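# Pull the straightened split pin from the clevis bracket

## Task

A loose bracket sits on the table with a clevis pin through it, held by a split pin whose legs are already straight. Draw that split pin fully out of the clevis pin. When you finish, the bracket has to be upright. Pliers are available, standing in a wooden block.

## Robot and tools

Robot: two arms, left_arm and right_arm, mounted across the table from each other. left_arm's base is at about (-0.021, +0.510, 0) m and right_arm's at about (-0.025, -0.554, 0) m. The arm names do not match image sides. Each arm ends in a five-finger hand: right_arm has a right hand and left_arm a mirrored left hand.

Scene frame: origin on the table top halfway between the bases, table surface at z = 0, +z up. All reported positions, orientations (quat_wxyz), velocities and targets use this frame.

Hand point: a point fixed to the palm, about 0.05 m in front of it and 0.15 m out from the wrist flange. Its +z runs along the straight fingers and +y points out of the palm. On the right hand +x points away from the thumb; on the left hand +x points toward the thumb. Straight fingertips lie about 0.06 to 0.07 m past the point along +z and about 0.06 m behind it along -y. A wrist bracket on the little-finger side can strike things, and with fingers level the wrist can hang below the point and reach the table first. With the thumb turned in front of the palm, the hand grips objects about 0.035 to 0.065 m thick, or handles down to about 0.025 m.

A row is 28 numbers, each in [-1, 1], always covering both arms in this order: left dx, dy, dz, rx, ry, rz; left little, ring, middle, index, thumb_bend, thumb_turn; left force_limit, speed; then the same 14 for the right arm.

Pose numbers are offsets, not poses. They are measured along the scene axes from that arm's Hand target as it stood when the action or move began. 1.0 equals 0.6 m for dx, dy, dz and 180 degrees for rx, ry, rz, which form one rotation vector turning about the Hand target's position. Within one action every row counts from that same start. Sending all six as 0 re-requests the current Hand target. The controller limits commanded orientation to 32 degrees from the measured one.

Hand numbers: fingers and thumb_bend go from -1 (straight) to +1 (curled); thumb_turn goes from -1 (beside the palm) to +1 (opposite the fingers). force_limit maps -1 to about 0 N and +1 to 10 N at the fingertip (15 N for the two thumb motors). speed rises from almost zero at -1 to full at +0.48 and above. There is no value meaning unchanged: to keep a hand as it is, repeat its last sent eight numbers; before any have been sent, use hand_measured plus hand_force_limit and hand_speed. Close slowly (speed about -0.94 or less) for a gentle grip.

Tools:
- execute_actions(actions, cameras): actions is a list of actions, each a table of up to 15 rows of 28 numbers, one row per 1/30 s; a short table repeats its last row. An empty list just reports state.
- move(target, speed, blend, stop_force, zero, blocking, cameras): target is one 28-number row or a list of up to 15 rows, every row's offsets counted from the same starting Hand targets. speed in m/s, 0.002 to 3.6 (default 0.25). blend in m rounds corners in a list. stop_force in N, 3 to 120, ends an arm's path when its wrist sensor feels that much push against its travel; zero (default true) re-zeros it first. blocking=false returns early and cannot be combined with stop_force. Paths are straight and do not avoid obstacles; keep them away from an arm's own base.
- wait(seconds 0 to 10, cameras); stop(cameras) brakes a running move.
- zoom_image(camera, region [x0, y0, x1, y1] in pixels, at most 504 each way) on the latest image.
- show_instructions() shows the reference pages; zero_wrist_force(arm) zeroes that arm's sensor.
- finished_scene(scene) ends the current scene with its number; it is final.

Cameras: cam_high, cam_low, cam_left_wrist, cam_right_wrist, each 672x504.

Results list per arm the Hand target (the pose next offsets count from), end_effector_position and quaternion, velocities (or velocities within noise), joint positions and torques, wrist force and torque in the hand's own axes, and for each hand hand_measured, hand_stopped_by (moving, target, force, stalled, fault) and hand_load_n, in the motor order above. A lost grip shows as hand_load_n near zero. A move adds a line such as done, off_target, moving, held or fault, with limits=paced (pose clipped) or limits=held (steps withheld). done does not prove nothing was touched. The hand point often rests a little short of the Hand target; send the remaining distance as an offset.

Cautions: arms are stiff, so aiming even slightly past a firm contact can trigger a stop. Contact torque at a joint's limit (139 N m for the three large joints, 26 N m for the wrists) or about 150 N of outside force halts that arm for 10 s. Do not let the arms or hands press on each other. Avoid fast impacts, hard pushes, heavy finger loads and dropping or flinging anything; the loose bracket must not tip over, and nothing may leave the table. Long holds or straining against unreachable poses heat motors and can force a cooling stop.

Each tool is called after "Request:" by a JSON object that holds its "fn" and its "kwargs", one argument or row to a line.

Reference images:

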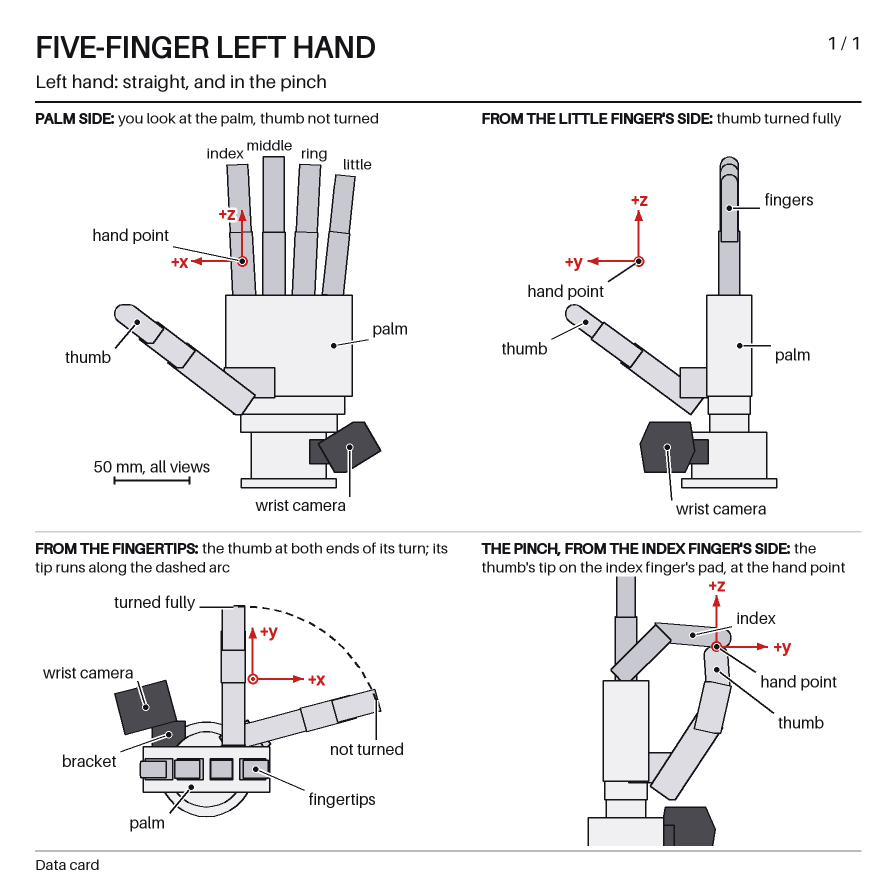

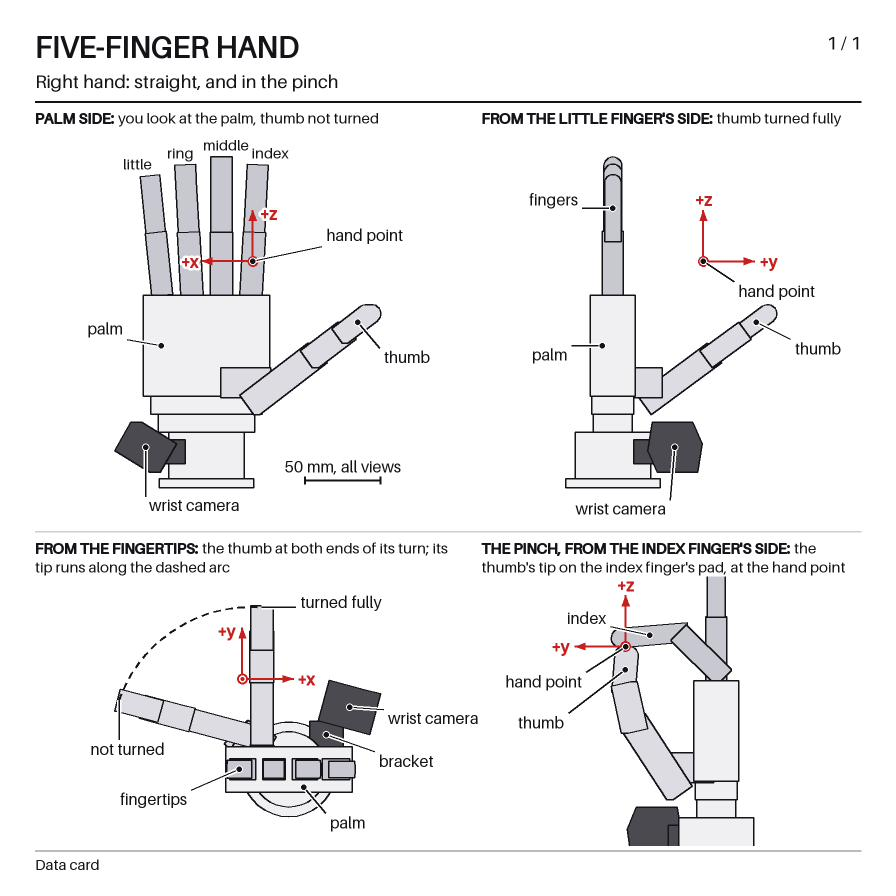

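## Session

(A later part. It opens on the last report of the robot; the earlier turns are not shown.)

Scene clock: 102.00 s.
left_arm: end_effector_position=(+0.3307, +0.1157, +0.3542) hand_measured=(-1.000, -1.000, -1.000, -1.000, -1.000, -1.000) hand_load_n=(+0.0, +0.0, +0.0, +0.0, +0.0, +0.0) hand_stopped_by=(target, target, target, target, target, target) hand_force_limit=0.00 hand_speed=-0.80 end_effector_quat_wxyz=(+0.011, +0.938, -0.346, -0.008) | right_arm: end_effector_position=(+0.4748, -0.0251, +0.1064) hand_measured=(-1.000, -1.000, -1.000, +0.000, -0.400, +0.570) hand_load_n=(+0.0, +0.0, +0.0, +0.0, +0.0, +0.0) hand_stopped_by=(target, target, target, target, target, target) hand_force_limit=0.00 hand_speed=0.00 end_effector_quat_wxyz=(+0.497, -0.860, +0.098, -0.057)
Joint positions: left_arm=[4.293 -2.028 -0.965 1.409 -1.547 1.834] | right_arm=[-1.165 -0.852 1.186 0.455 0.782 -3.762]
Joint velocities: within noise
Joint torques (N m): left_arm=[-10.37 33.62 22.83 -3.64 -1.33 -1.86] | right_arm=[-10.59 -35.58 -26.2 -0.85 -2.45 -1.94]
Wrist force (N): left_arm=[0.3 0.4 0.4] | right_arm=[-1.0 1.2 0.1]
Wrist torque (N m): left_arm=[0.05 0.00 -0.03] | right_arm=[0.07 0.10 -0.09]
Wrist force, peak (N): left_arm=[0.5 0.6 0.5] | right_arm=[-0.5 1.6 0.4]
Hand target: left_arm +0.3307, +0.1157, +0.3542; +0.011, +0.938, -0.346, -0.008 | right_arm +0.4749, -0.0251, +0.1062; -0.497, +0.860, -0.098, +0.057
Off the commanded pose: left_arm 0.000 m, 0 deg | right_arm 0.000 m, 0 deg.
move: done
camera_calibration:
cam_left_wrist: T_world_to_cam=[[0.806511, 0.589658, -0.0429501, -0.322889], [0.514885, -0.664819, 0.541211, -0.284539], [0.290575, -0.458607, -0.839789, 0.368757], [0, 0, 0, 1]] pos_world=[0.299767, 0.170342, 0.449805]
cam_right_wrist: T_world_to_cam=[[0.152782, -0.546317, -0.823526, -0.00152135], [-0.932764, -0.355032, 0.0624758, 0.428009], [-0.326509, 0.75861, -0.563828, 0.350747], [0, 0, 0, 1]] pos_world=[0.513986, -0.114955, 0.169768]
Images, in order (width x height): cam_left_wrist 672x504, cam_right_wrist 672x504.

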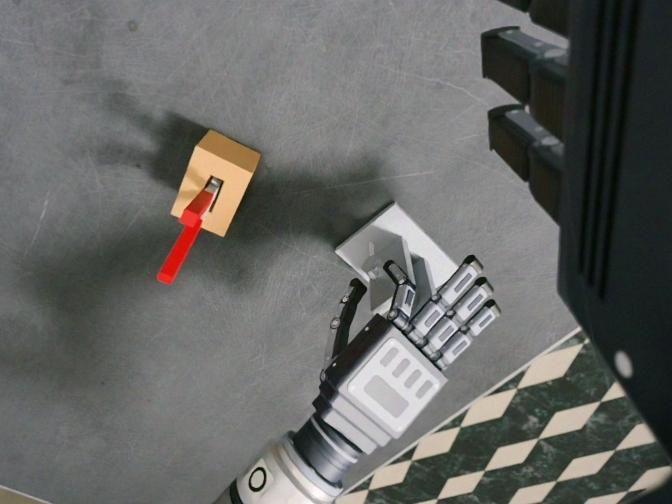

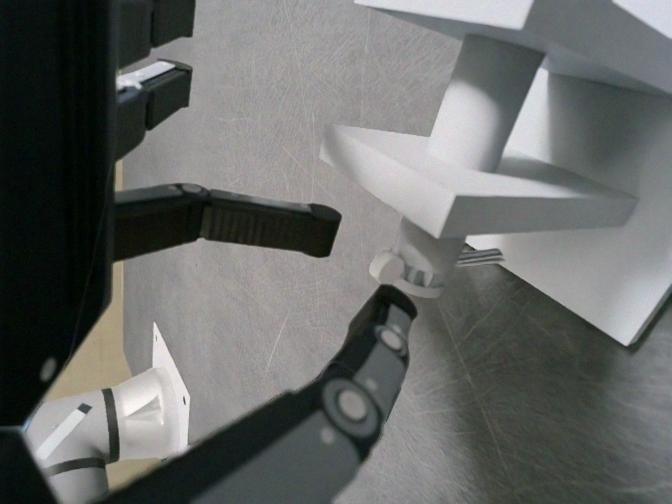

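Request:
{"fn": "move", "kwargs": {
  "target": [0,0,0,0,0,0,-1,-1,-1,-1,-1,-1,0,-0.8,0,0,-0.025,0,0,0,-1,-1,-1,0.0,-0.4,0.4,0,0],
  "cameras": ["cam_left_wrist","cam_right_wrist"],
  "speed": 0.05,
  "stop_force": 5
}}

Request:
{"fn": "zoom_image", "kwargs": {
  "camera": "cam_left_wrist",
  "region": [320, 220, 440, 320]
}}

Request:
{"fn": "zoom_image", "kwargs": {
  "camera": "cam_right_wrist",
  "region": [280, 150, 500, 370]
}}

Scene clock: 111.37 s.
left_arm: end_effector_position=(+0.3307, +0.1157, +0.3542) hand_measured=(-1.000, -1.000, -1.000, -1.000, -1.000, -1.000) hand_load_n=(+0.0, +0.0, +0.0, +0.0, +0.0, +0.0) hand_stopped_by=(target, target, target, target, target, target) hand_force_limit=0.00 hand_speed=-0.80 end_effector_quat_wxyz=(+0.011, +0.938, -0.346, -0.008) | right_arm: end_effector_position=(+0.4749, -0.0251, +0.0912) hand_measured=(-1.000, -1.000, -1.000, +0.000, -0.400, +0.400) hand_load_n=(+0.0, +0.0, +0.0, +0.0, +0.0, +0.0) hand_stopped_by=(target, target, target, target, target, target) hand_force_limit=0.00 hand_speed=0.00 end_effector_quat_wxyz=(+0.497, -0.860, +0.098, -0.057)
Joint positions: left_arm=[4.293 -2.028 -0.965 1.409 -1.547 1.834] | right_arm=[-1.165 -0.838 1.203 0.424 0.782 -3.762]
Joint velocities: within noise
Joint torques (N m): left_arm=[-10.08 34.08 21.12 -3.3 -1.16 -1.91] | right_arm=[-8.61 -36.92 -9.5 -0.46 -1.45 1.4]
Wrist force (N): left_arm=[0.4 0.5 0.4] | right_arm=[-0.6 1.2 0.3]
Wrist torque (N m): left_arm=[0.07 -0.01 -0.03] | right_arm=[0.07 0.04 -0.07]
Wrist force, peak (N): left_arm=[0.5 0.5 0.5] | right_arm=[-0.7 1.4 0.2]
Hand target: left_arm +0.3307, +0.1157, +0.3542; +0.011, +0.938, -0.346, -0.008 | right_arm +0.4749, -0.0251, +0.0912; -0.497, +0.860, -0.098, +0.057
Off the commanded pose: left_arm 0.000 m, 0 deg | right_arm 0.000 m, 0 deg.
move: done
camera_calibration:
cam_left_wrist: T_world_to_cam=[[0.806511, 0.589658, -0.0429501, -0.322889], [0.514885, -0.664819, 0.541211, -0.284539], [0.290575, -0.458607, -0.839789, 0.368757], [0, 0, 0, 1]] pos_world=[0.299767, 0.170342, 0.449805]
cam_right_wrist: T_world_to_cam=[[0.152782, -0.546317, -0.823526, -0.0140542], [-0.932764, -0.355032, 0.0624758, 0.429052], [-0.326509, 0.75861, -0.563828, 0.342209], [0, 0, 0, 1]] pos_world=[0.514086, -0.114955, 0.154568]
Images, in order (width x height): cam_left_wrist 672x504, cam_right_wrist 672x504.

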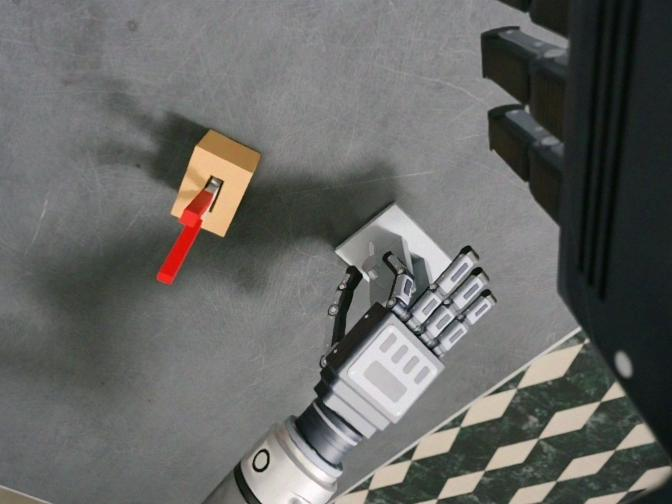

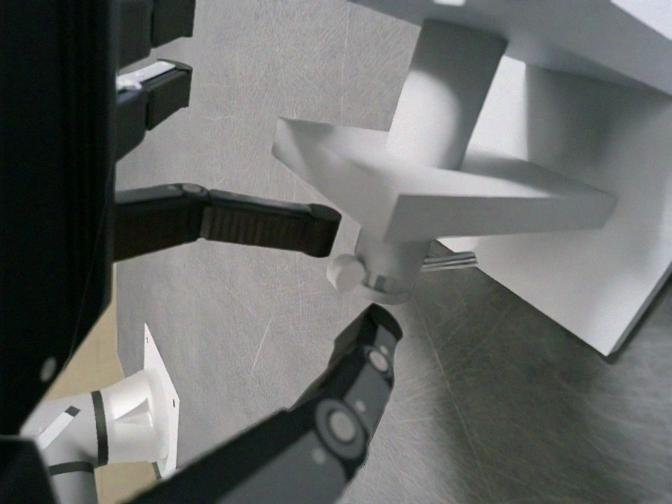

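Scaled by 4.200 from the camera's 672x504 image, which has a finer 960x720 frame.

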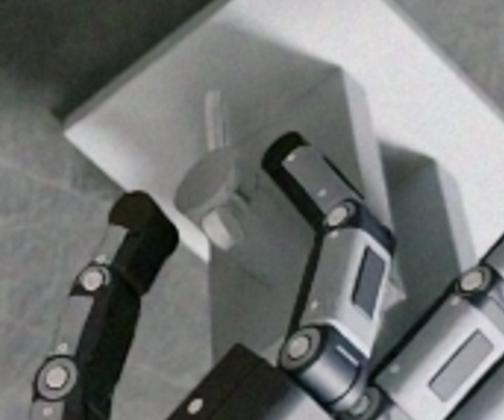

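Scaled by 2.291 from the camera's 672x504 image, which has a finer 960x720 frame.

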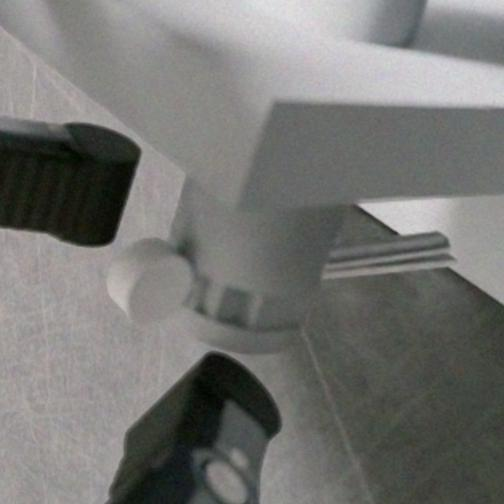

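Request:
{"fn": "move", "kwargs": {
  "target": [0,0,0,0,0,0,-1,-1,-1,-1,-1,-1,0,-0.8,0.002,-0.002,0,0,0,0,-1,-1,-1,0.18,-0.28,0.4,-0.6,-0.85],
  "cameras": ["cam_left_wrist","cam_right_wrist"],
  "speed": 0.05
}}

Request:
{"fn": "zoom_image", "kwargs": {
  "camera": "cam_left_wrist",
  "region": [320, 220, 440, 320]
}}

Request:
{"fn": "zoom_image", "kwargs": {
  "camera": "cam_right_wrist",
  "region": [280, 150, 500, 370]
}}

Scene clock: 116.27 s.
left_arm: end_effector_position=(+0.3307, +0.1157, +0.3542) hand_measured=(-1.000, -1.000, -1.000, -1.000, -1.000, -1.000) hand_load_n=(+0.0, +0.0, +0.0, +0.0, +0.0, +0.0) hand_stopped_by=(target, target, target, target, target, target) hand_force_limit=0.00 hand_speed=-0.80 end_effector_quat_wxyz=(+0.011, +0.938, -0.346, -0.008) | right_arm: end_effector_position=(+0.4761, -0.0262, +0.0912) hand_measured=(-1.000, -1.000, -1.000, +0.180, -0.280, +0.400) hand_load_n=(+0.0, +0.0, +0.0, +2.0, +0.0, +0.0) hand_stopped_by=(target, target, target, target, target, target) hand_force_limit=-0.60 hand_speed=-0.85 end_effector_quat_wxyz=(+0.497, -0.860, +0.098, -0.057)
Joint positions: left_arm=[4.293 -2.028 -0.965 1.409 -1.547 1.834] | right_arm=[-1.167 -0.837 1.202 0.426 0.78 -3.764]
Joint velocities: within noise
Joint torques (N m): left_arm=[-10.28 34.77 19.59 -2.98 -1.18 -1.87] | right_arm=[-12.34 -35.01 -24.9 2.61 -1.63 -2.19]
Wrist force (N): left_arm=[0.3 0.5 0.3] | right_arm=[-2.1 -1.8 1.1]
Wrist torque (N m): left_arm=[0.07 0.01 -0.04] | right_arm=[0.07 0.03 -0.07]
Wrist force, peak (N): left_arm=[0.5 0.6 0.5] | right_arm=[-2.1 -1.8 1.1]
Hand target: left_arm +0.3307, +0.1157, +0.3542; +0.011, +0.938, -0.346, -0.008 | right_arm +0.4761, -0.0263, +0.0912; -0.497, +0.860, -0.098, +0.057
Off the commanded pose: left_arm 0.000 m, 0 deg | right_arm 0.000 m, 0 deg.
move: done
camera_calibration:
cam_left_wrist: T_world_to_cam=[[0.806511, 0.589658, -0.0429501, -0.322889], [0.514885, -0.664819, 0.541211, -0.284539], [0.290575, -0.458607, -0.839789, 0.368757], [0, 0, 0, 1]] pos_world=[0.299767, 0.170342, 0.449805]
cam_right_wrist: T_world_to_cam=[[0.152834, -0.546298, -0.823529, -0.0149173], [-0.932756, -0.355063, 0.0624304, 0.429744], [-0.32651, 0.75861, -0.563828, 0.343512], [0, 0, 0, 1]] pos_world=[0.515286, -0.116155, 0.154568]
Images, in order (width x height): cam_left_wrist 672x504, cam_right_wrist 672x504.

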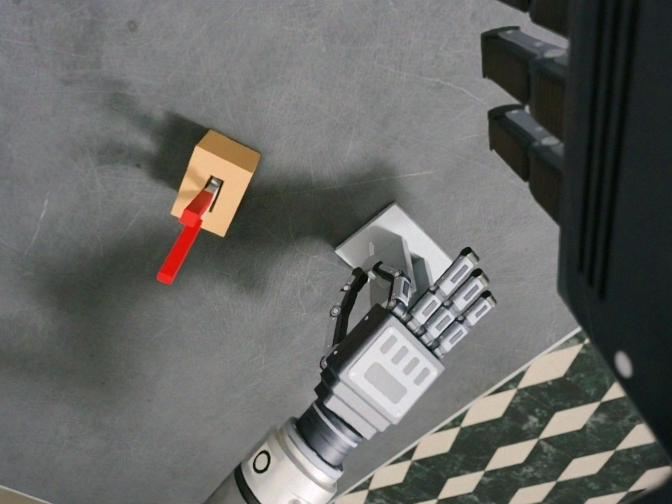

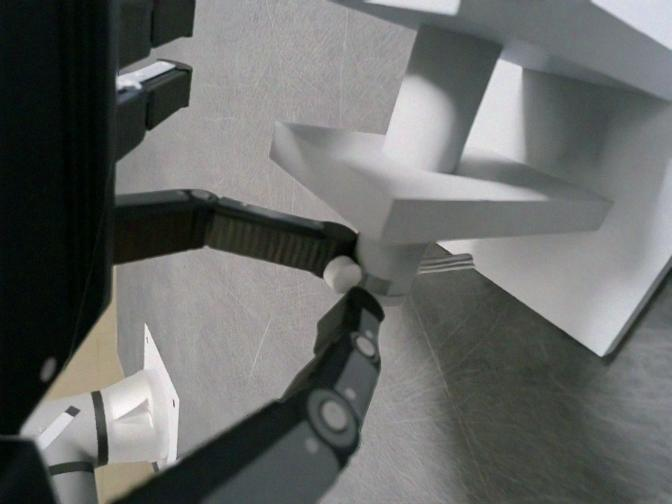

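Scaled by 4.200 from the camera's 672x504 image, which has a finer 960x720 frame.

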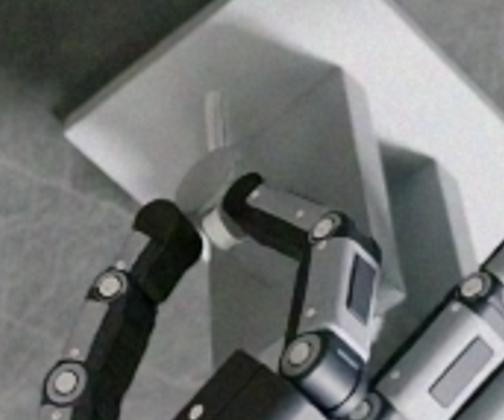

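Scaled by 2.291 from the camera's 672x504 image, which has a finer 960x720 frame.

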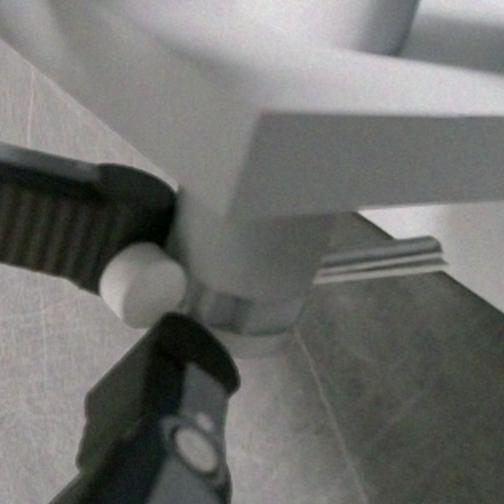

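Request:
{"fn": "move", "kwargs": {
  "target": [0,0,0,0,0,0,-1,-1,-1,-1,-1,-1,0,-0.8,0.0,0.0,0.0058,0,0,0,-1,-1,-1,0.18,-0.2,0.4,-0.6,-0.85],
  "cameras": ["cam_left_wrist","cam_right_wrist"],
  "speed": 0.05
}}

Request:
{"fn": "zoom_image", "kwargs": {
  "camera": "cam_left_wrist",
  "region": [320, 220, 440, 320]
}}

Request:
{"fn": "zoom_image", "kwargs": {
  "camera": "cam_right_wrist",
  "region": [280, 150, 500, 370]
}}

Scene clock: 119.43 s.
left_arm: end_effector_position=(+0.3307, +0.1157, +0.3542) hand_measured=(-1.000, -1.000, -1.000, -1.000, -1.000, -1.000) hand_load_n=(+0.0, +0.0, +0.0, +0.0, +0.0, +0.0) hand_stopped_by=(target, target, target, target, target, target) hand_force_limit=0.00 hand_speed=-0.80 end_effector_quat_wxyz=(+0.011, +0.938, -0.346, -0.008) | right_arm: end_effector_position=(+0.4761, -0.0263, +0.0945) hand_measured=(-1.000, -1.000, -1.000, +0.180, -0.200, +0.400) hand_load_n=(+0.0, -0.5, +0.0, +0.0, +0.0, +0.0) hand_stopped_by=(target, target, target, target, target, target) hand_force_limit=-0.60 hand_speed=-0.85 end_effector_quat_wxyz=(+0.497, -0.860, +0.098, -0.057)
Joint positions: left_arm=[4.293 -2.028 -0.965 1.409 -1.547 1.834] | right_arm=[-1.167 -0.84 1.198 0.433 0.78 -3.764]
Joint velocities: within noise
Joint torques (N m): left_arm=[-9.35 35.56 17.79 -3.03 -1.24 -1.79] | right_arm=[-6.99 -63.79 -26.61 2.75 -1.36 -1.27]
Wrist force (N): left_arm=[0.2 0.2 0.4] | right_arm=[-0.7 1.1 0.4]
Wrist torque (N m): left_arm=[0.02 0.02 -0.04] | right_arm=[0.06 0.06 -0.08]
Wrist force, peak (N): left_arm=[0.4 0.6 0.5] | right_arm=[-2.5 -2.2 1.0]
Hand target: left_arm +0.3307, +0.1157, +0.3542; +0.011, +0.938, -0.346, -0.008 | right_arm +0.4761, -0.0263, +0.0947; -0.497, +0.860, -0.098, +0.057
Off the commanded pose: left_arm 0.000 m, 0 deg | right_arm 0.000 m, 0 deg.
move: done
camera_calibration:
cam_left_wrist: T_world_to_cam=[[0.806511, 0.589658, -0.0429501, -0.322889], [0.514885, -0.664819, 0.541211, -0.284539], [0.290575, -0.458607, -0.839789, 0.368757], [0, 0, 0, 1]] pos_world=[0.299767, 0.170342, 0.449805]
cam_right_wrist: T_world_to_cam=[[0.152782, -0.546317, -0.823526, -0.0121755], [-0.932764, -0.355032, 0.0624758, 0.429539], [-0.326509, 0.75861, -0.563828, 0.345372], [0, 0, 0, 1]] pos_world=[0.515286, -0.116155, 0.157868]
Images, in order (width x height): cam_left_wrist 672x504, cam_right_wrist 672x504.

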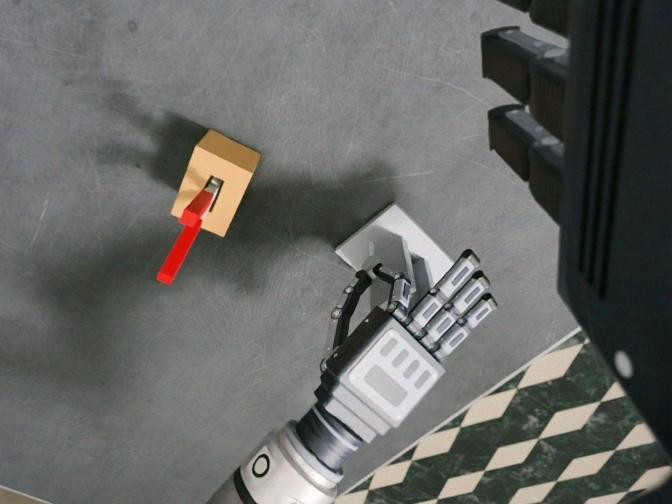

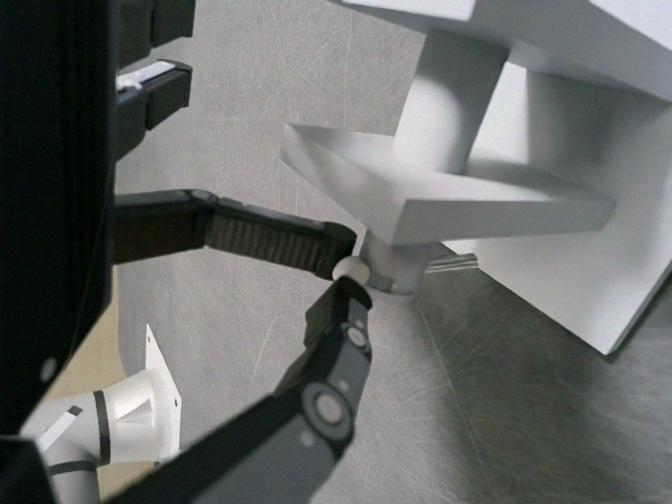

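Scaled by 4.200 from the camera's 672x504 image, which has a finer 960x720 frame.

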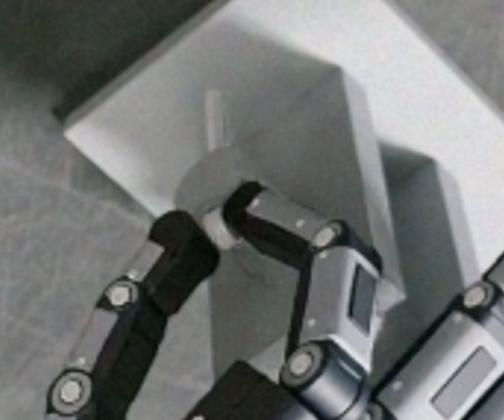

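Scaled by 2.291 from the camera's 672x504 image, which has a finer 960x720 frame.

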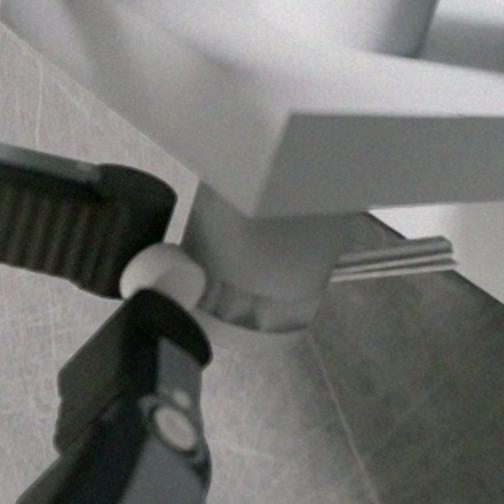

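Request:
{"fn": "move", "kwargs": {
  "target": [0,0,0,0,0,0,-1,-1,-1,-1,-1,-1,0,-0.8,0.0,0.0,0,0,0,0,-1,-1,-1,0.7,0.3,0.4,-0.3,-0.9],
  "cameras": ["cam_left_wrist","cam_right_wrist"],
  "speed": 0.05
}}

Request:
{"fn": "zoom_image", "kwargs": {
  "camera": "cam_left_wrist",
  "region": [320, 220, 440, 320]
}}

Request:
{"fn": "zoom_image", "kwargs": {
  "camera": "cam_right_wrist",
  "region": [280, 150, 500, 370]
}}

Scene clock: 124.70 s.
left_arm: end_effector_position=(+0.3307, +0.1157, +0.3542) hand_measured=(-1.000, -1.000, -1.000, -1.000, -1.000, -1.000) hand_load_n=(+0.0, +0.0, +0.0, +0.0, +0.0, +0.0) hand_stopped_by=(target, target, target, target, target, target) hand_force_limit=0.00 hand_speed=-0.80 end_effector_quat_wxyz=(+0.011, +0.938, -0.346, -0.008) | right_arm: end_effector_position=(+0.4761, -0.0263, +0.0947) hand_measured=(-1.000, -1.000, -1.000, +0.206, +0.300, +0.400) hand_load_n=(+0.0, +0.0, +0.0, +3.0, +0.0, -0.5) hand_stopped_by=(target, target, target, force, target, target) hand_force_limit=-0.30 hand_speed=-0.90 end_effector_quat_wxyz=(+0.497, -0.860, +0.098, -0.057)
Joint positions: left_arm=[4.293 -2.028 -0.965 1.409 -1.547 1.834] | right_arm=[-1.167 -0.84 1.198 0.433 0.78 -3.764]
Joint velocities: within noise
Joint torques (N m): left_arm=[-9.38 35.84 15.76 -2.79 -1.2 -1.77] | right_arm=[10.65 -54.87 -20.37 2.02 -1.3 1.18]
Wrist force (N): left_arm=[0.4 0.5 0.3] | right_arm=[-0.8 0.4 2.0]
Wrist torque (N m): left_arm=[0.07 -0.02 -0.03] | right_arm=[0.07 0.03 -0.06]
Wrist force, peak (N): left_arm=[0.5 0.6 0.5] | right_arm=[-1.2 0.7 2.3]
Hand target: left_arm +0.3307, +0.1157, +0.3542; +0.011, +0.938, -0.346, -0.008 | right_arm +0.4761, -0.0263, +0.0947; -0.497, +0.860, -0.098, +0.057
Off the commanded pose: left_arm 0.000 m, 0 deg | right_arm 0.000 m, 0 deg.
move: done
camera_calibration:
cam_left_wrist: T_world_to_cam=[[0.806511, 0.589658, -0.0429501, -0.322889], [0.514885, -0.664819, 0.541211, -0.284539], [0.290575, -0.458607, -0.839789, 0.368757], [0, 0, 0, 1]] pos_world=[0.299767, 0.170342, 0.449805]
cam_right_wrist: T_world_to_cam=[[0.152782, -0.546317, -0.823526, -0.0120108], [-0.932764, -0.355032, 0.0624758, 0.429526], [-0.326509, 0.75861, -0.563828, 0.345485], [0, 0, 0, 1]] pos_world=[0.515286, -0.116155, 0.158068]
Images, in order (width x height): cam_left_wrist 672x504, cam_right_wrist 672x504.

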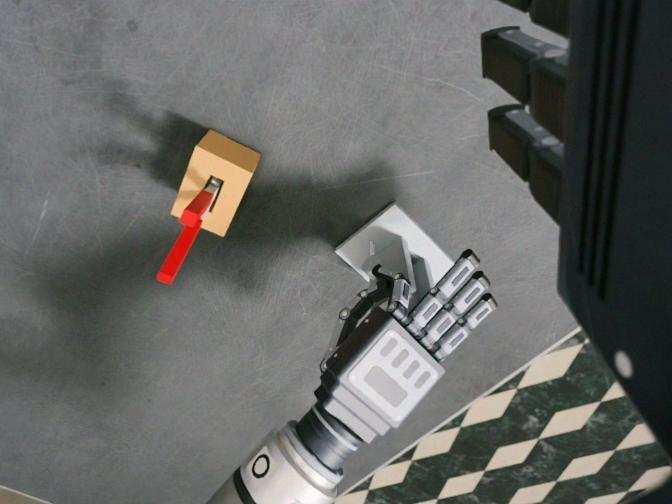

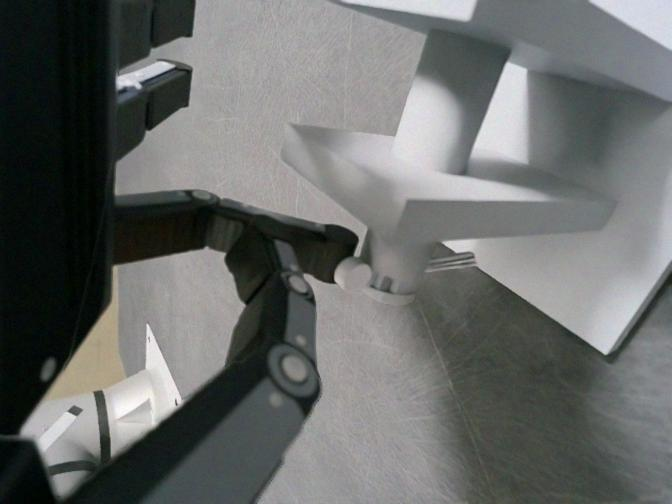

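Scaled by 4.200 from the camera's 672x504 image, which has a finer 960x720 frame.

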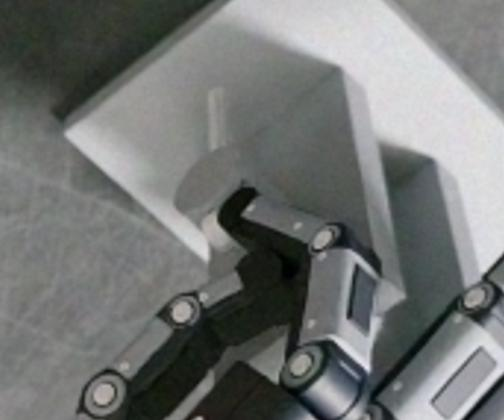

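Scaled by 2.291 from the camera's 672x504 image, which has a finer 960x720 frame.

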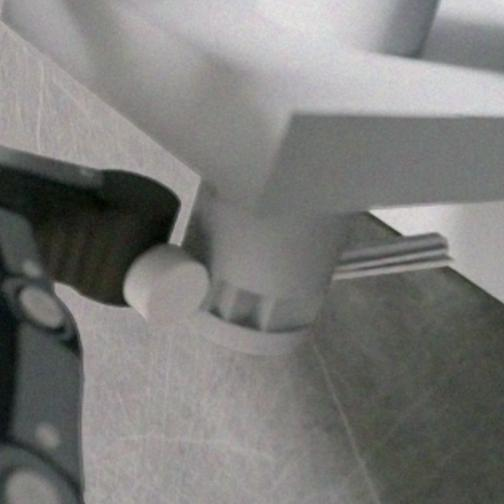

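Request:
{"fn": "move", "kwargs": {
  "target": [
    [0,0,0,0,0,0,-1,-1,-1,-1,-1,-1,0,-0.8,0.0,0.0,0,0,0,0,-1,-1,-1,0.05,-0.22,0.4,-0.3,-0.5],
    [0,0,0,0,0,0,-1,-1,-1,-1,-1,-1,0,-0.8,0.0015,0.0065,0,0,0,0,-1,-1,-1,0.05,-0.22,0.4,-0.3,-0.5]
  ],
  "cameras": ["cam_left_wrist","cam_right_wrist"],
  "speed": 0.05
}}

Request:
{"fn": "zoom_image", "kwargs": {
  "camera": "cam_left_wrist",
  "region": [320, 220, 440, 320]
}}

Request:
{"fn": "zoom_image", "kwargs": {
  "camera": "cam_right_wrist",
  "region": [280, 150, 500, 370]
}}

Scene clock: 128.87 s.
left_arm: end_effector_position=(+0.3307, +0.1157, +0.3542) hand_measured=(-1.000, -1.000, -1.000, -1.000, -1.000, -1.000) hand_load_n=(+0.0, +0.0, +0.0, +0.0, +0.0, +0.0) hand_stopped_by=(target, target, target, target, target, target) hand_force_limit=0.00 hand_speed=-0.80 end_effector_quat_wxyz=(+0.011, +0.938, -0.346, -0.008) | right_arm: end_effector_position=(+0.4770, -0.0225, +0.0947) hand_measured=(-1.000, -1.000, -1.000, +0.050, -0.220, +0.400) hand_load_n=(+0.0, +0.0, +0.0, +0.0, +1.0, +0.5) hand_stopped_by=(target, target, target, target, target, target) hand_force_limit=-0.30 hand_speed=-0.50 end_effector_quat_wxyz=(+0.497, -0.860, +0.098, -0.057)
Joint positions: left_arm=[4.293 -2.028 -0.965 1.409 -1.547 1.834] | right_arm=[-1.162 -0.834 1.186 0.435 0.784 -3.759]
Joint velocities: within noise
Joint torques (N m): left_arm=[-8.52 36.41 14.62 -2.47 -1.05 -1.71] | right_arm=[14.43 -36.28 -27.21 2.14 0.83 1.72]
Wrist force (N): left_arm=[0.2 0.5 0.2] | right_arm=[-1.0 1.4 -2.5]
Wrist torque (N m): left_arm=[0.07 0.01 -0.04] | right_arm=[0.05 0.06 -0.09]
Wrist force, peak (N): left_arm=[0.4 0.7 0.5] | right_arm=[0.5 -1.9 -4.1]
Hand target: left_arm +0.3307, +0.1157, +0.3542; +0.011, +0.938, -0.346, -0.008 | right_arm +0.4770, -0.0224, +0.0947; -0.497, +0.860, -0.098, +0.057
Off the commanded pose: left_arm 0.000 m, 0 deg | right_arm 0.000 m, 0 deg.
move: done
camera_calibration:
cam_left_wrist: T_world_to_cam=[[0.806511, 0.589658, -0.0429501, -0.322889], [0.514885, -0.664819, 0.541211, -0.284539], [0.290575, -0.458607, -0.839789, 0.368757], [0, 0, 0, 1]] pos_world=[0.299767, 0.170342, 0.449805]
cam_right_wrist: T_world_to_cam=[[0.152782, -0.546317, -0.823526, -0.0100723], [-0.932764, -0.355032, 0.0624758, 0.431715], [-0.326509, 0.75861, -0.563828, 0.342896], [0, 0, 0, 1]] pos_world=[0.516186, -0.112355, 0.158068]
Images, in order (width x height): cam_left_wrist 672x504, cam_right_wrist 672x504.

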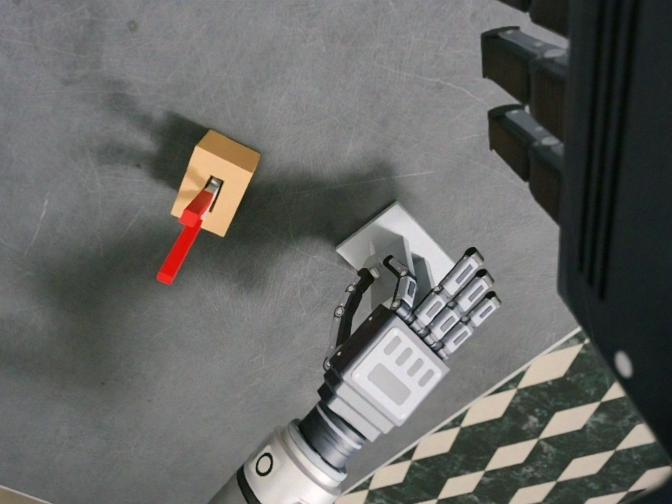

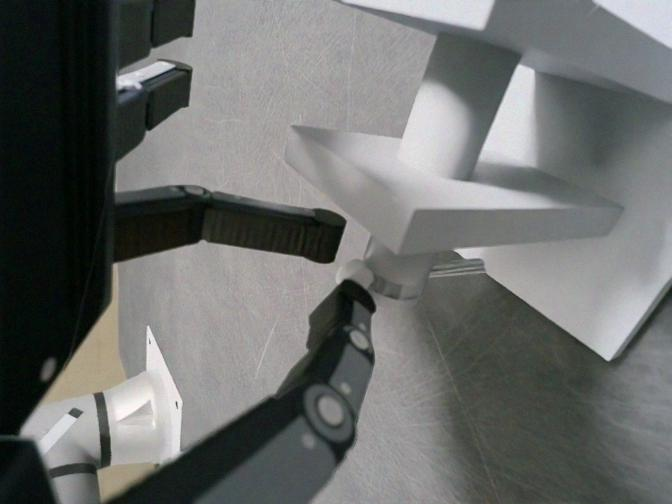

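Scaled by 4.200 from the camera's 672x504 image, which has a finer 960x720 frame.

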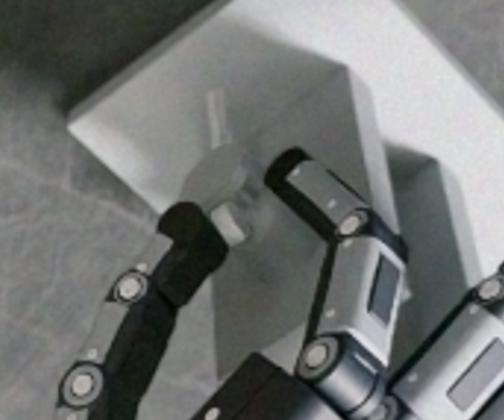

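Scaled by 2.291 from the camera's 672x504 image, which has a finer 960x720 frame.

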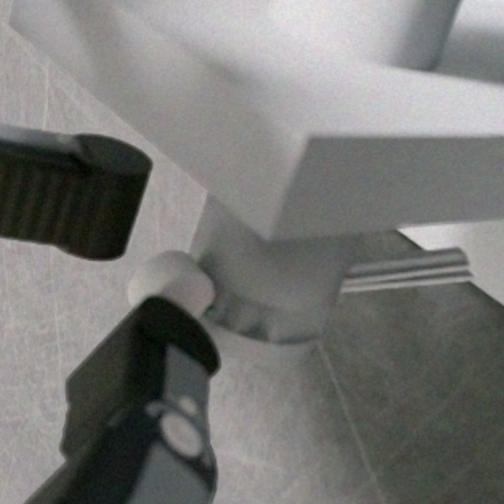

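Request:
{"fn": "move", "kwargs": {
  "target": [0,0,0,0,0,0,-1,-1,-1,-1,-1,-1,0,-0.8,0.0,0.0,0,0,0,0,-1,-1,-1,0.8,-0.22,0.4,0.4,-0.9],
  "cameras": ["cam_left_wrist","cam_right_wrist"],
  "speed": 0.05
}}

Request:
{"fn": "zoom_image", "kwargs": {
  "camera": "cam_left_wrist",
  "region": [320, 220, 440, 320]
}}

Request:
{"fn": "zoom_image", "kwargs": {
  "camera": "cam_right_wrist",
  "region": [280, 150, 500, 370]
}}

Scene clock: 136.60 s.
left_arm: end_effector_position=(+0.3307, +0.1157, +0.3542) hand_measured=(-1.000, -1.000, -1.000, -1.000, -1.000, -1.000) hand_load_n=(+0.0, +0.0, +0.0, +0.0, +0.0, +0.0) hand_stopped_by=(target, target, target, target, target, target) hand_force_limit=0.00 hand_speed=-0.80 end_effector_quat_wxyz=(+0.011, +0.938, -0.346, -0.008) | right_arm: end_effector_position=(+0.4770, -0.0224, +0.0947) hand_measured=(-1.000, -1.000, -1.000, +0.234, -0.222, +0.400) hand_load_n=(+0.0, +0.0, -0.5, +9.0, +3.5, -0.5) hand_stopped_by=(target, target, target, force, target, target) hand_force_limit=0.40 hand_speed=-0.90 end_effector_quat_wxyz=(+0.497, -0.860, +0.098, -0.057)
Joint positions: left_arm=[4.293 -2.028 -0.965 1.409 -1.547 1.834] | right_arm=[-1.162 -0.834 1.186 0.435 0.784 -3.759]
Joint velocities: within noise
Joint torques (N m): left_arm=[-8.19 36.61 14.35 -2.28 -1.06 -1.62] | right_arm=[11.75 -36.84 -25.96 1.64 0.55 1.59]
Wrist force (N): left_arm=[0.2 0.5 0.4] | right_arm=[-0.9 1.2 -0.3]
Wrist torque (N m): left_arm=[0.06 0.02 -0.04] | right_arm=[0.08 0.06 -0.08]
Wrist force, peak (N): left_arm=[0.5 0.6 0.4] | right_arm=[-0.8 1.6 -3.6]
Hand target: left_arm +0.3307, +0.1157, +0.3542; +0.011, +0.938, -0.346, -0.008 | right_arm +0.4770, -0.0224, +0.0947; -0.497, +0.860, -0.098, +0.057
Off the commanded pose: left_arm 0.000 m, 0 deg | right_arm 0.000 m, 0 deg.
move: done
camera_calibration:
cam_left_wrist: T_world_to_cam=[[0.806511, 0.589658, -0.0429501, -0.322889], [0.514885, -0.664819, 0.541211, -0.284539], [0.290575, -0.458607, -0.839789, 0.368757], [0, 0, 0, 1]] pos_world=[0.299767, 0.170342, 0.449805]
cam_right_wrist: T_world_to_cam=[[0.152834, -0.546298, -0.823529, -0.0100419], [-0.932756, -0.355063, 0.0624304, 0.43175], [-0.32651, 0.75861, -0.563828, 0.34282], [0, 0, 0, 1]] pos_world=[0.516186, -0.112255, 0.158068]
Images, in order (width x height): cam_left_wrist 672x504, cam_right_wrist 672x504.

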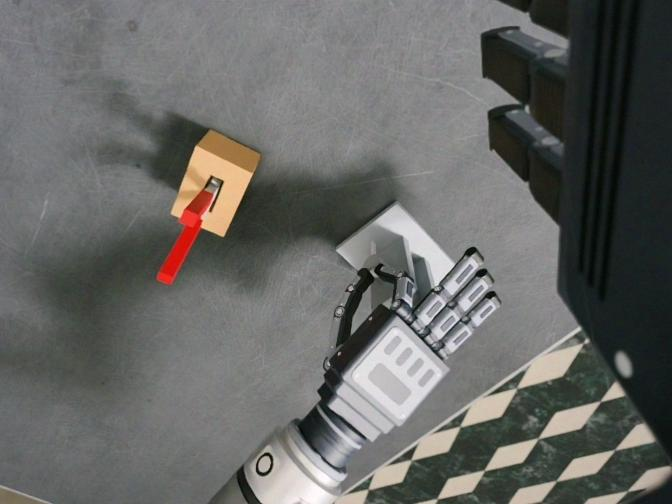

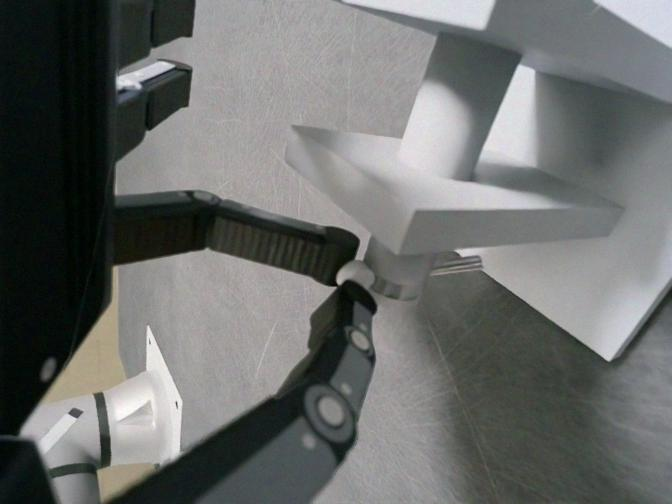

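Scaled by 4.200 from the camera's 672x504 image, which has a finer 960x720 frame.

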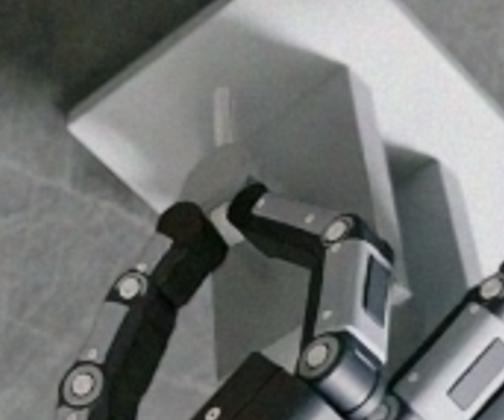

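Scaled by 2.291 from the camera's 672x504 image, which has a finer 960x720 frame.

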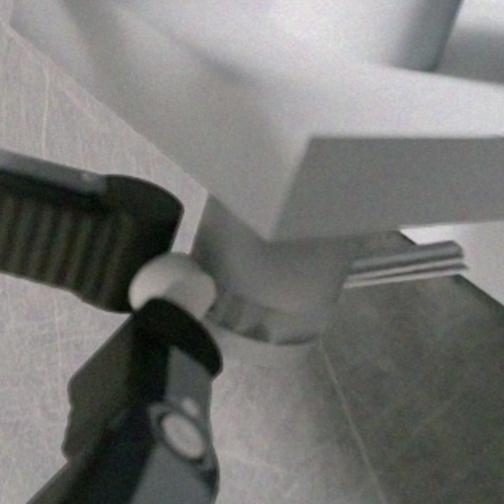

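Request:
{"fn": "zero_wrist_force", "kwargs": {
  "arm": "right_arm"
}}

Request:
{"fn": "move", "kwargs": {
  "target": [0,0,0,0,0,0,-1,-1,-1,-1,-1,-1,0,-0.8,0.0,0.0,0.0067,0,0,0,-1,-1,-1,0.8,-0.22,0.4,0.4,-0.9],
  "cameras": ["cam_left_wrist","cam_right_wrist"],
  "speed": 0.01
}}

Request:
{"fn": "zoom_image", "kwargs": {
  "camera": "cam_left_wrist",
  "region": [320, 220, 440, 320]
}}

Request:
{"fn": "zoom_image", "kwargs": {
  "camera": "cam_right_wrist",
  "region": [280, 150, 500, 370]
}}

Wrist force sensor zeroed.

Scene clock: 139.07 s.
left_arm: end_effector_position=(+0.3307, +0.1157, +0.3542) hand_measured=(-1.000, -1.000, -1.000, -1.000, -1.000, -1.000) hand_load_n=(+0.0, +0.0, +0.0, +0.0, +0.0, +0.0) hand_stopped_by=(target, target, target, target, target, target) hand_force_limit=0.00 hand_speed=-0.80 end_effector_quat_wxyz=(+0.011, +0.938, -0.346, -0.008) | right_arm: end_effector_position=(+0.4770, -0.0224, +0.0985) hand_measured=(-1.000, -1.000, -1.000, +0.234, -0.222, +0.400) hand_load_n=(+0.0, +0.0, +0.0, +9.0, +3.5, -0.5) hand_stopped_by=(target, target, target, force, target, target) hand_force_limit=0.40 hand_speed=-0.90 end_effector_quat_wxyz=(+0.497, -0.860, +0.098, -0.057)
Joint positions: left_arm=[4.293 -2.028 -0.965 1.409 -1.547 1.834] | right_arm=[-1.162 -0.837 1.181 0.443 0.784 -3.759]
Joint velocities: within noise
Joint torques (N m): left_arm=[-8.41 36.74 14.22 -2.21 -0.86 -1.67] | right_arm=[-0.9 -64.2 -26.15 2.69 0.62 1.71]
Wrist force (N, zeroed by zero_wrist_force on right_arm): left_arm=[0.3 0.5 0.7] | right_arm=[0.2 -0.1 0.4]
Wrist torque (N m, zeroed by zero_wrist_force on right_arm): left_arm=[0.05 0.02 -0.04] | right_arm=[-0.04 0.00 -0.01]
Wrist force, peak (N, zeroed by zero_wrist_force on right_arm): left_arm=[0.3 0.5 0.7] | right_arm=[0.1 0.0 0.8]
Hand target: left_arm +0.3307, +0.1157, +0.3542; +0.011, +0.938, -0.346, -0.008 | right_arm +0.4770, -0.0224, +0.0987; -0.497, +0.860, -0.098, +0.057
Off the commanded pose: left_arm 0.000 m, 0 deg | right_arm 0.000 m, 0 deg.
move: done
camera_calibration:
cam_left_wrist: T_world_to_cam=[[0.806511, 0.589658, -0.0429501, -0.322889], [0.514885, -0.664819, 0.541211, -0.284539], [0.290575, -0.458607, -0.839789, 0.368757], [0, 0, 0, 1]] pos_world=[0.299767, 0.170342, 0.449805]
cam_right_wrist: T_world_to_cam=[[0.152834, -0.546298, -0.823529, -0.00691251], [-0.932756, -0.355063, 0.0624304, 0.431512], [-0.32651, 0.75861, -0.563828, 0.344963], [0, 0, 0, 1]] pos_world=[0.516186, -0.112255, 0.161868]
Images, in order (width x height): cam_left_wrist 672x504, cam_right_wrist 672x504.

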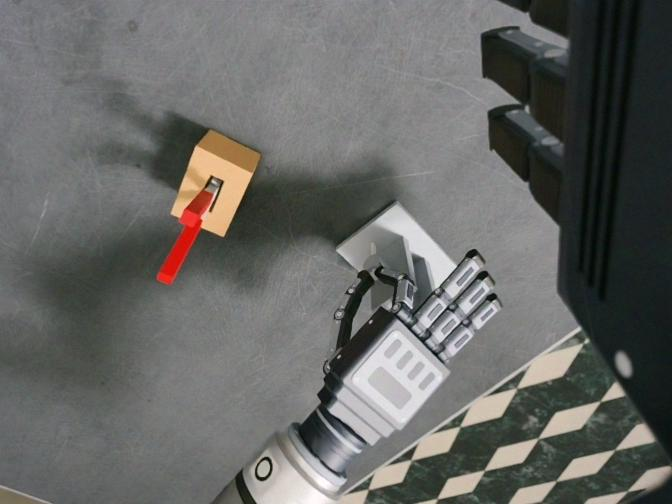

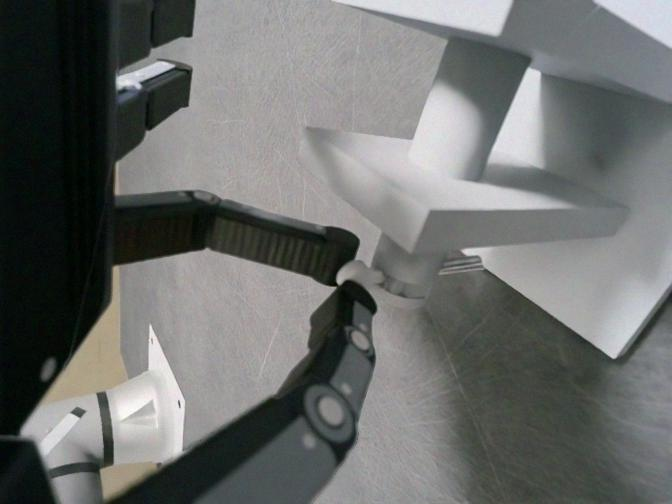

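Scaled by 4.200 from the camera's 672x504 image, which has a finer 960x720 frame.

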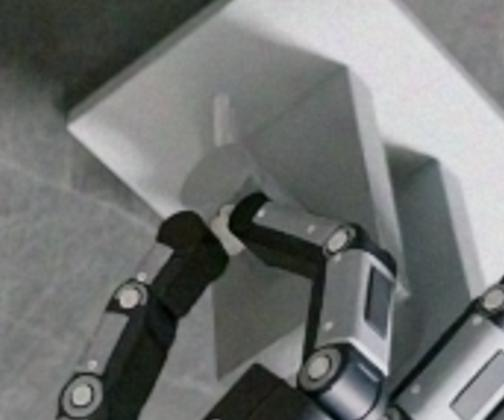

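Scaled by 2.291 from the camera's 672x504 image, which has a finer 960x720 frame.

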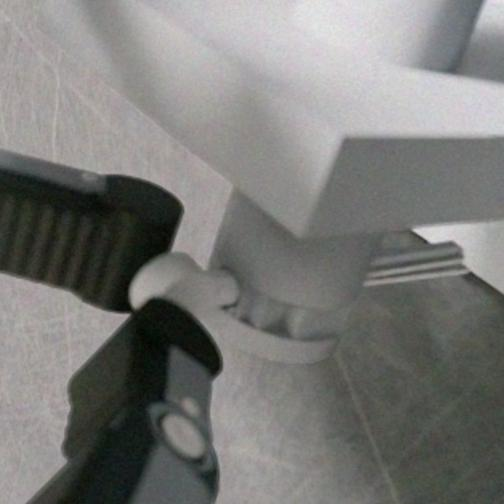

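Request:
{"fn": "move", "kwargs": {
  "target": [0,0,0,0,0,0,-1,-1,-1,-1,-1,-1,0,-0.8,0.0,0.0,0.04,0,0,0,-1,-1,-1,0.8,-0.22,0.4,0.4,-0.9],
  "cameras": ["cam_left_wrist","cam_right_wrist"],
  "speed": 0.015
}}

Request:
{"fn": "zoom_image", "kwargs": {
  "camera": "cam_right_wrist",
  "region": [280, 150, 500, 370]
}}

Scene clock: 142.40 s.
left_arm: end_effector_position=(+0.3307, +0.1157, +0.3542) hand_measured=(-1.000, -1.000, -1.000, -1.000, -1.000, -1.000) hand_load_n=(+0.0, +0.0, +0.0, +0.0, +0.0, +0.0) hand_stopped_by=(target, target, target, target, target, target) hand_force_limit=0.00 hand_speed=-0.80 end_effector_quat_wxyz=(+0.011, +0.938, -0.346, -0.008) | right_arm: end_effector_position=(+0.4770, -0.0224, +0.1226) hand_measured=(-1.000, -1.000, -1.000, +0.234, -0.220, +0.400) hand_load_n=(+0.0, +0.0, +0.0, -0.5, +0.0, +0.0) hand_stopped_by=(target, target, target, force, target, target) hand_force_limit=0.40 hand_speed=-0.90 end_effector_quat_wxyz=(+0.497, -0.860, +0.098, -0.057)
Joint positions: left_arm=[4.293 -2.028 -0.965 1.409 -1.547 1.834] | right_arm=[-1.162 -0.857 1.15 0.493 0.784 -3.759]
Joint velocities: within noise
Joint torques (N m): left_arm=[-7.95 38.27 13.72 -1.98 -0.86 -1.58] | right_arm=[-7.53 -63.83 -26.16 2.64 -0.53 0.95]
Wrist force (N, zeroed by zero_wrist_force on right_arm): left_arm=[0.2 0.5 0.4] | right_arm=[0.3 0.0 0.6]
Wrist torque (N m, zeroed by zero_wrist_force on right_arm): left_arm=[0.07 0.02 -0.04] | right_arm=[0.00 -0.04 0.01]
Wrist force, peak (N, zeroed by zero_wrist_force on right_arm): left_arm=[0.5 0.7 0.4] | right_arm=[0.2 1.6 1.7]
Hand target: left_arm +0.3307, +0.1157, +0.3542; +0.011, +0.938, -0.346, -0.008 | right_arm +0.4770, -0.0224, +0.1227; -0.497, +0.860, -0.098, +0.057
Off the commanded pose: left_arm 0.000 m, 0 deg | right_arm 0.000 m, 0 deg.
move: done
camera_calibration:
cam_left_wrist: T_world_to_cam=[[0.806511, 0.589658, -0.0429501, -0.322889], [0.514885, -0.664819, 0.541211, -0.284539], [0.290575, -0.458607, -0.839789, 0.368757], [0, 0, 0, 1]] pos_world=[0.299767, 0.170342, 0.449805]
cam_right_wrist: T_world_to_cam=[[0.152782, -0.546317, -0.823526, 0.0129587], [-0.932764, -0.355032, 0.0624758, 0.430007], [-0.326509, 0.75861, -0.563828, 0.358551], [0, 0, 0, 1]] pos_world=[0.516186, -0.112255, 0.185968]
Images, in order (width x height): cam_left_wrist 672x504, cam_right_wrist 672x504.

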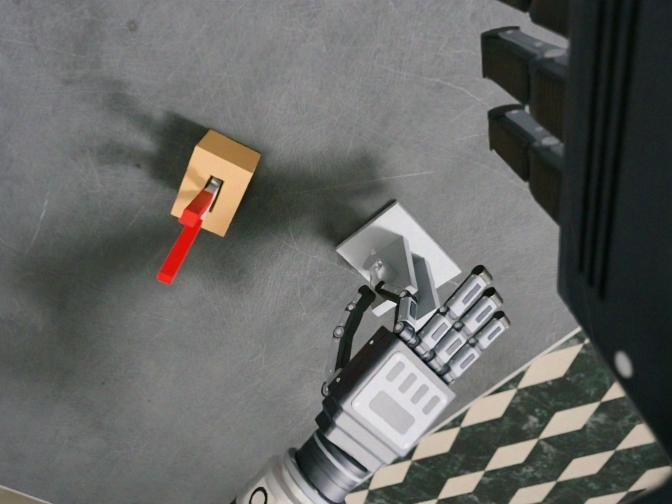

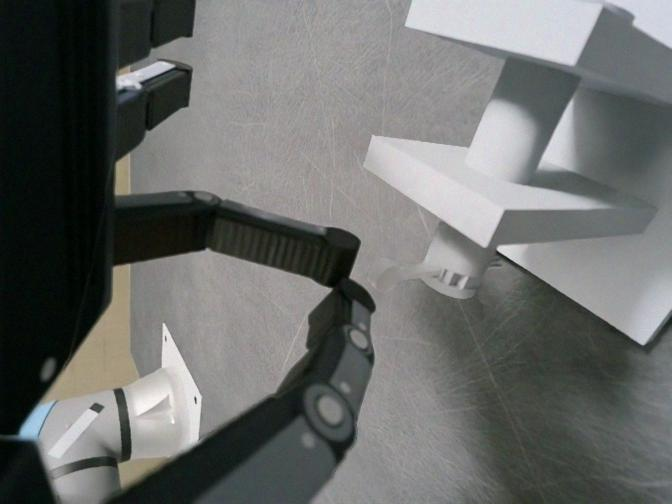

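Scaled by 2.291 from the camera's 672x504 image, which has a finer 960x720 frame.

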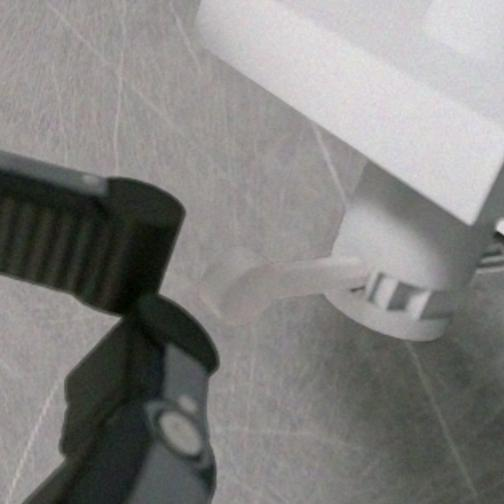

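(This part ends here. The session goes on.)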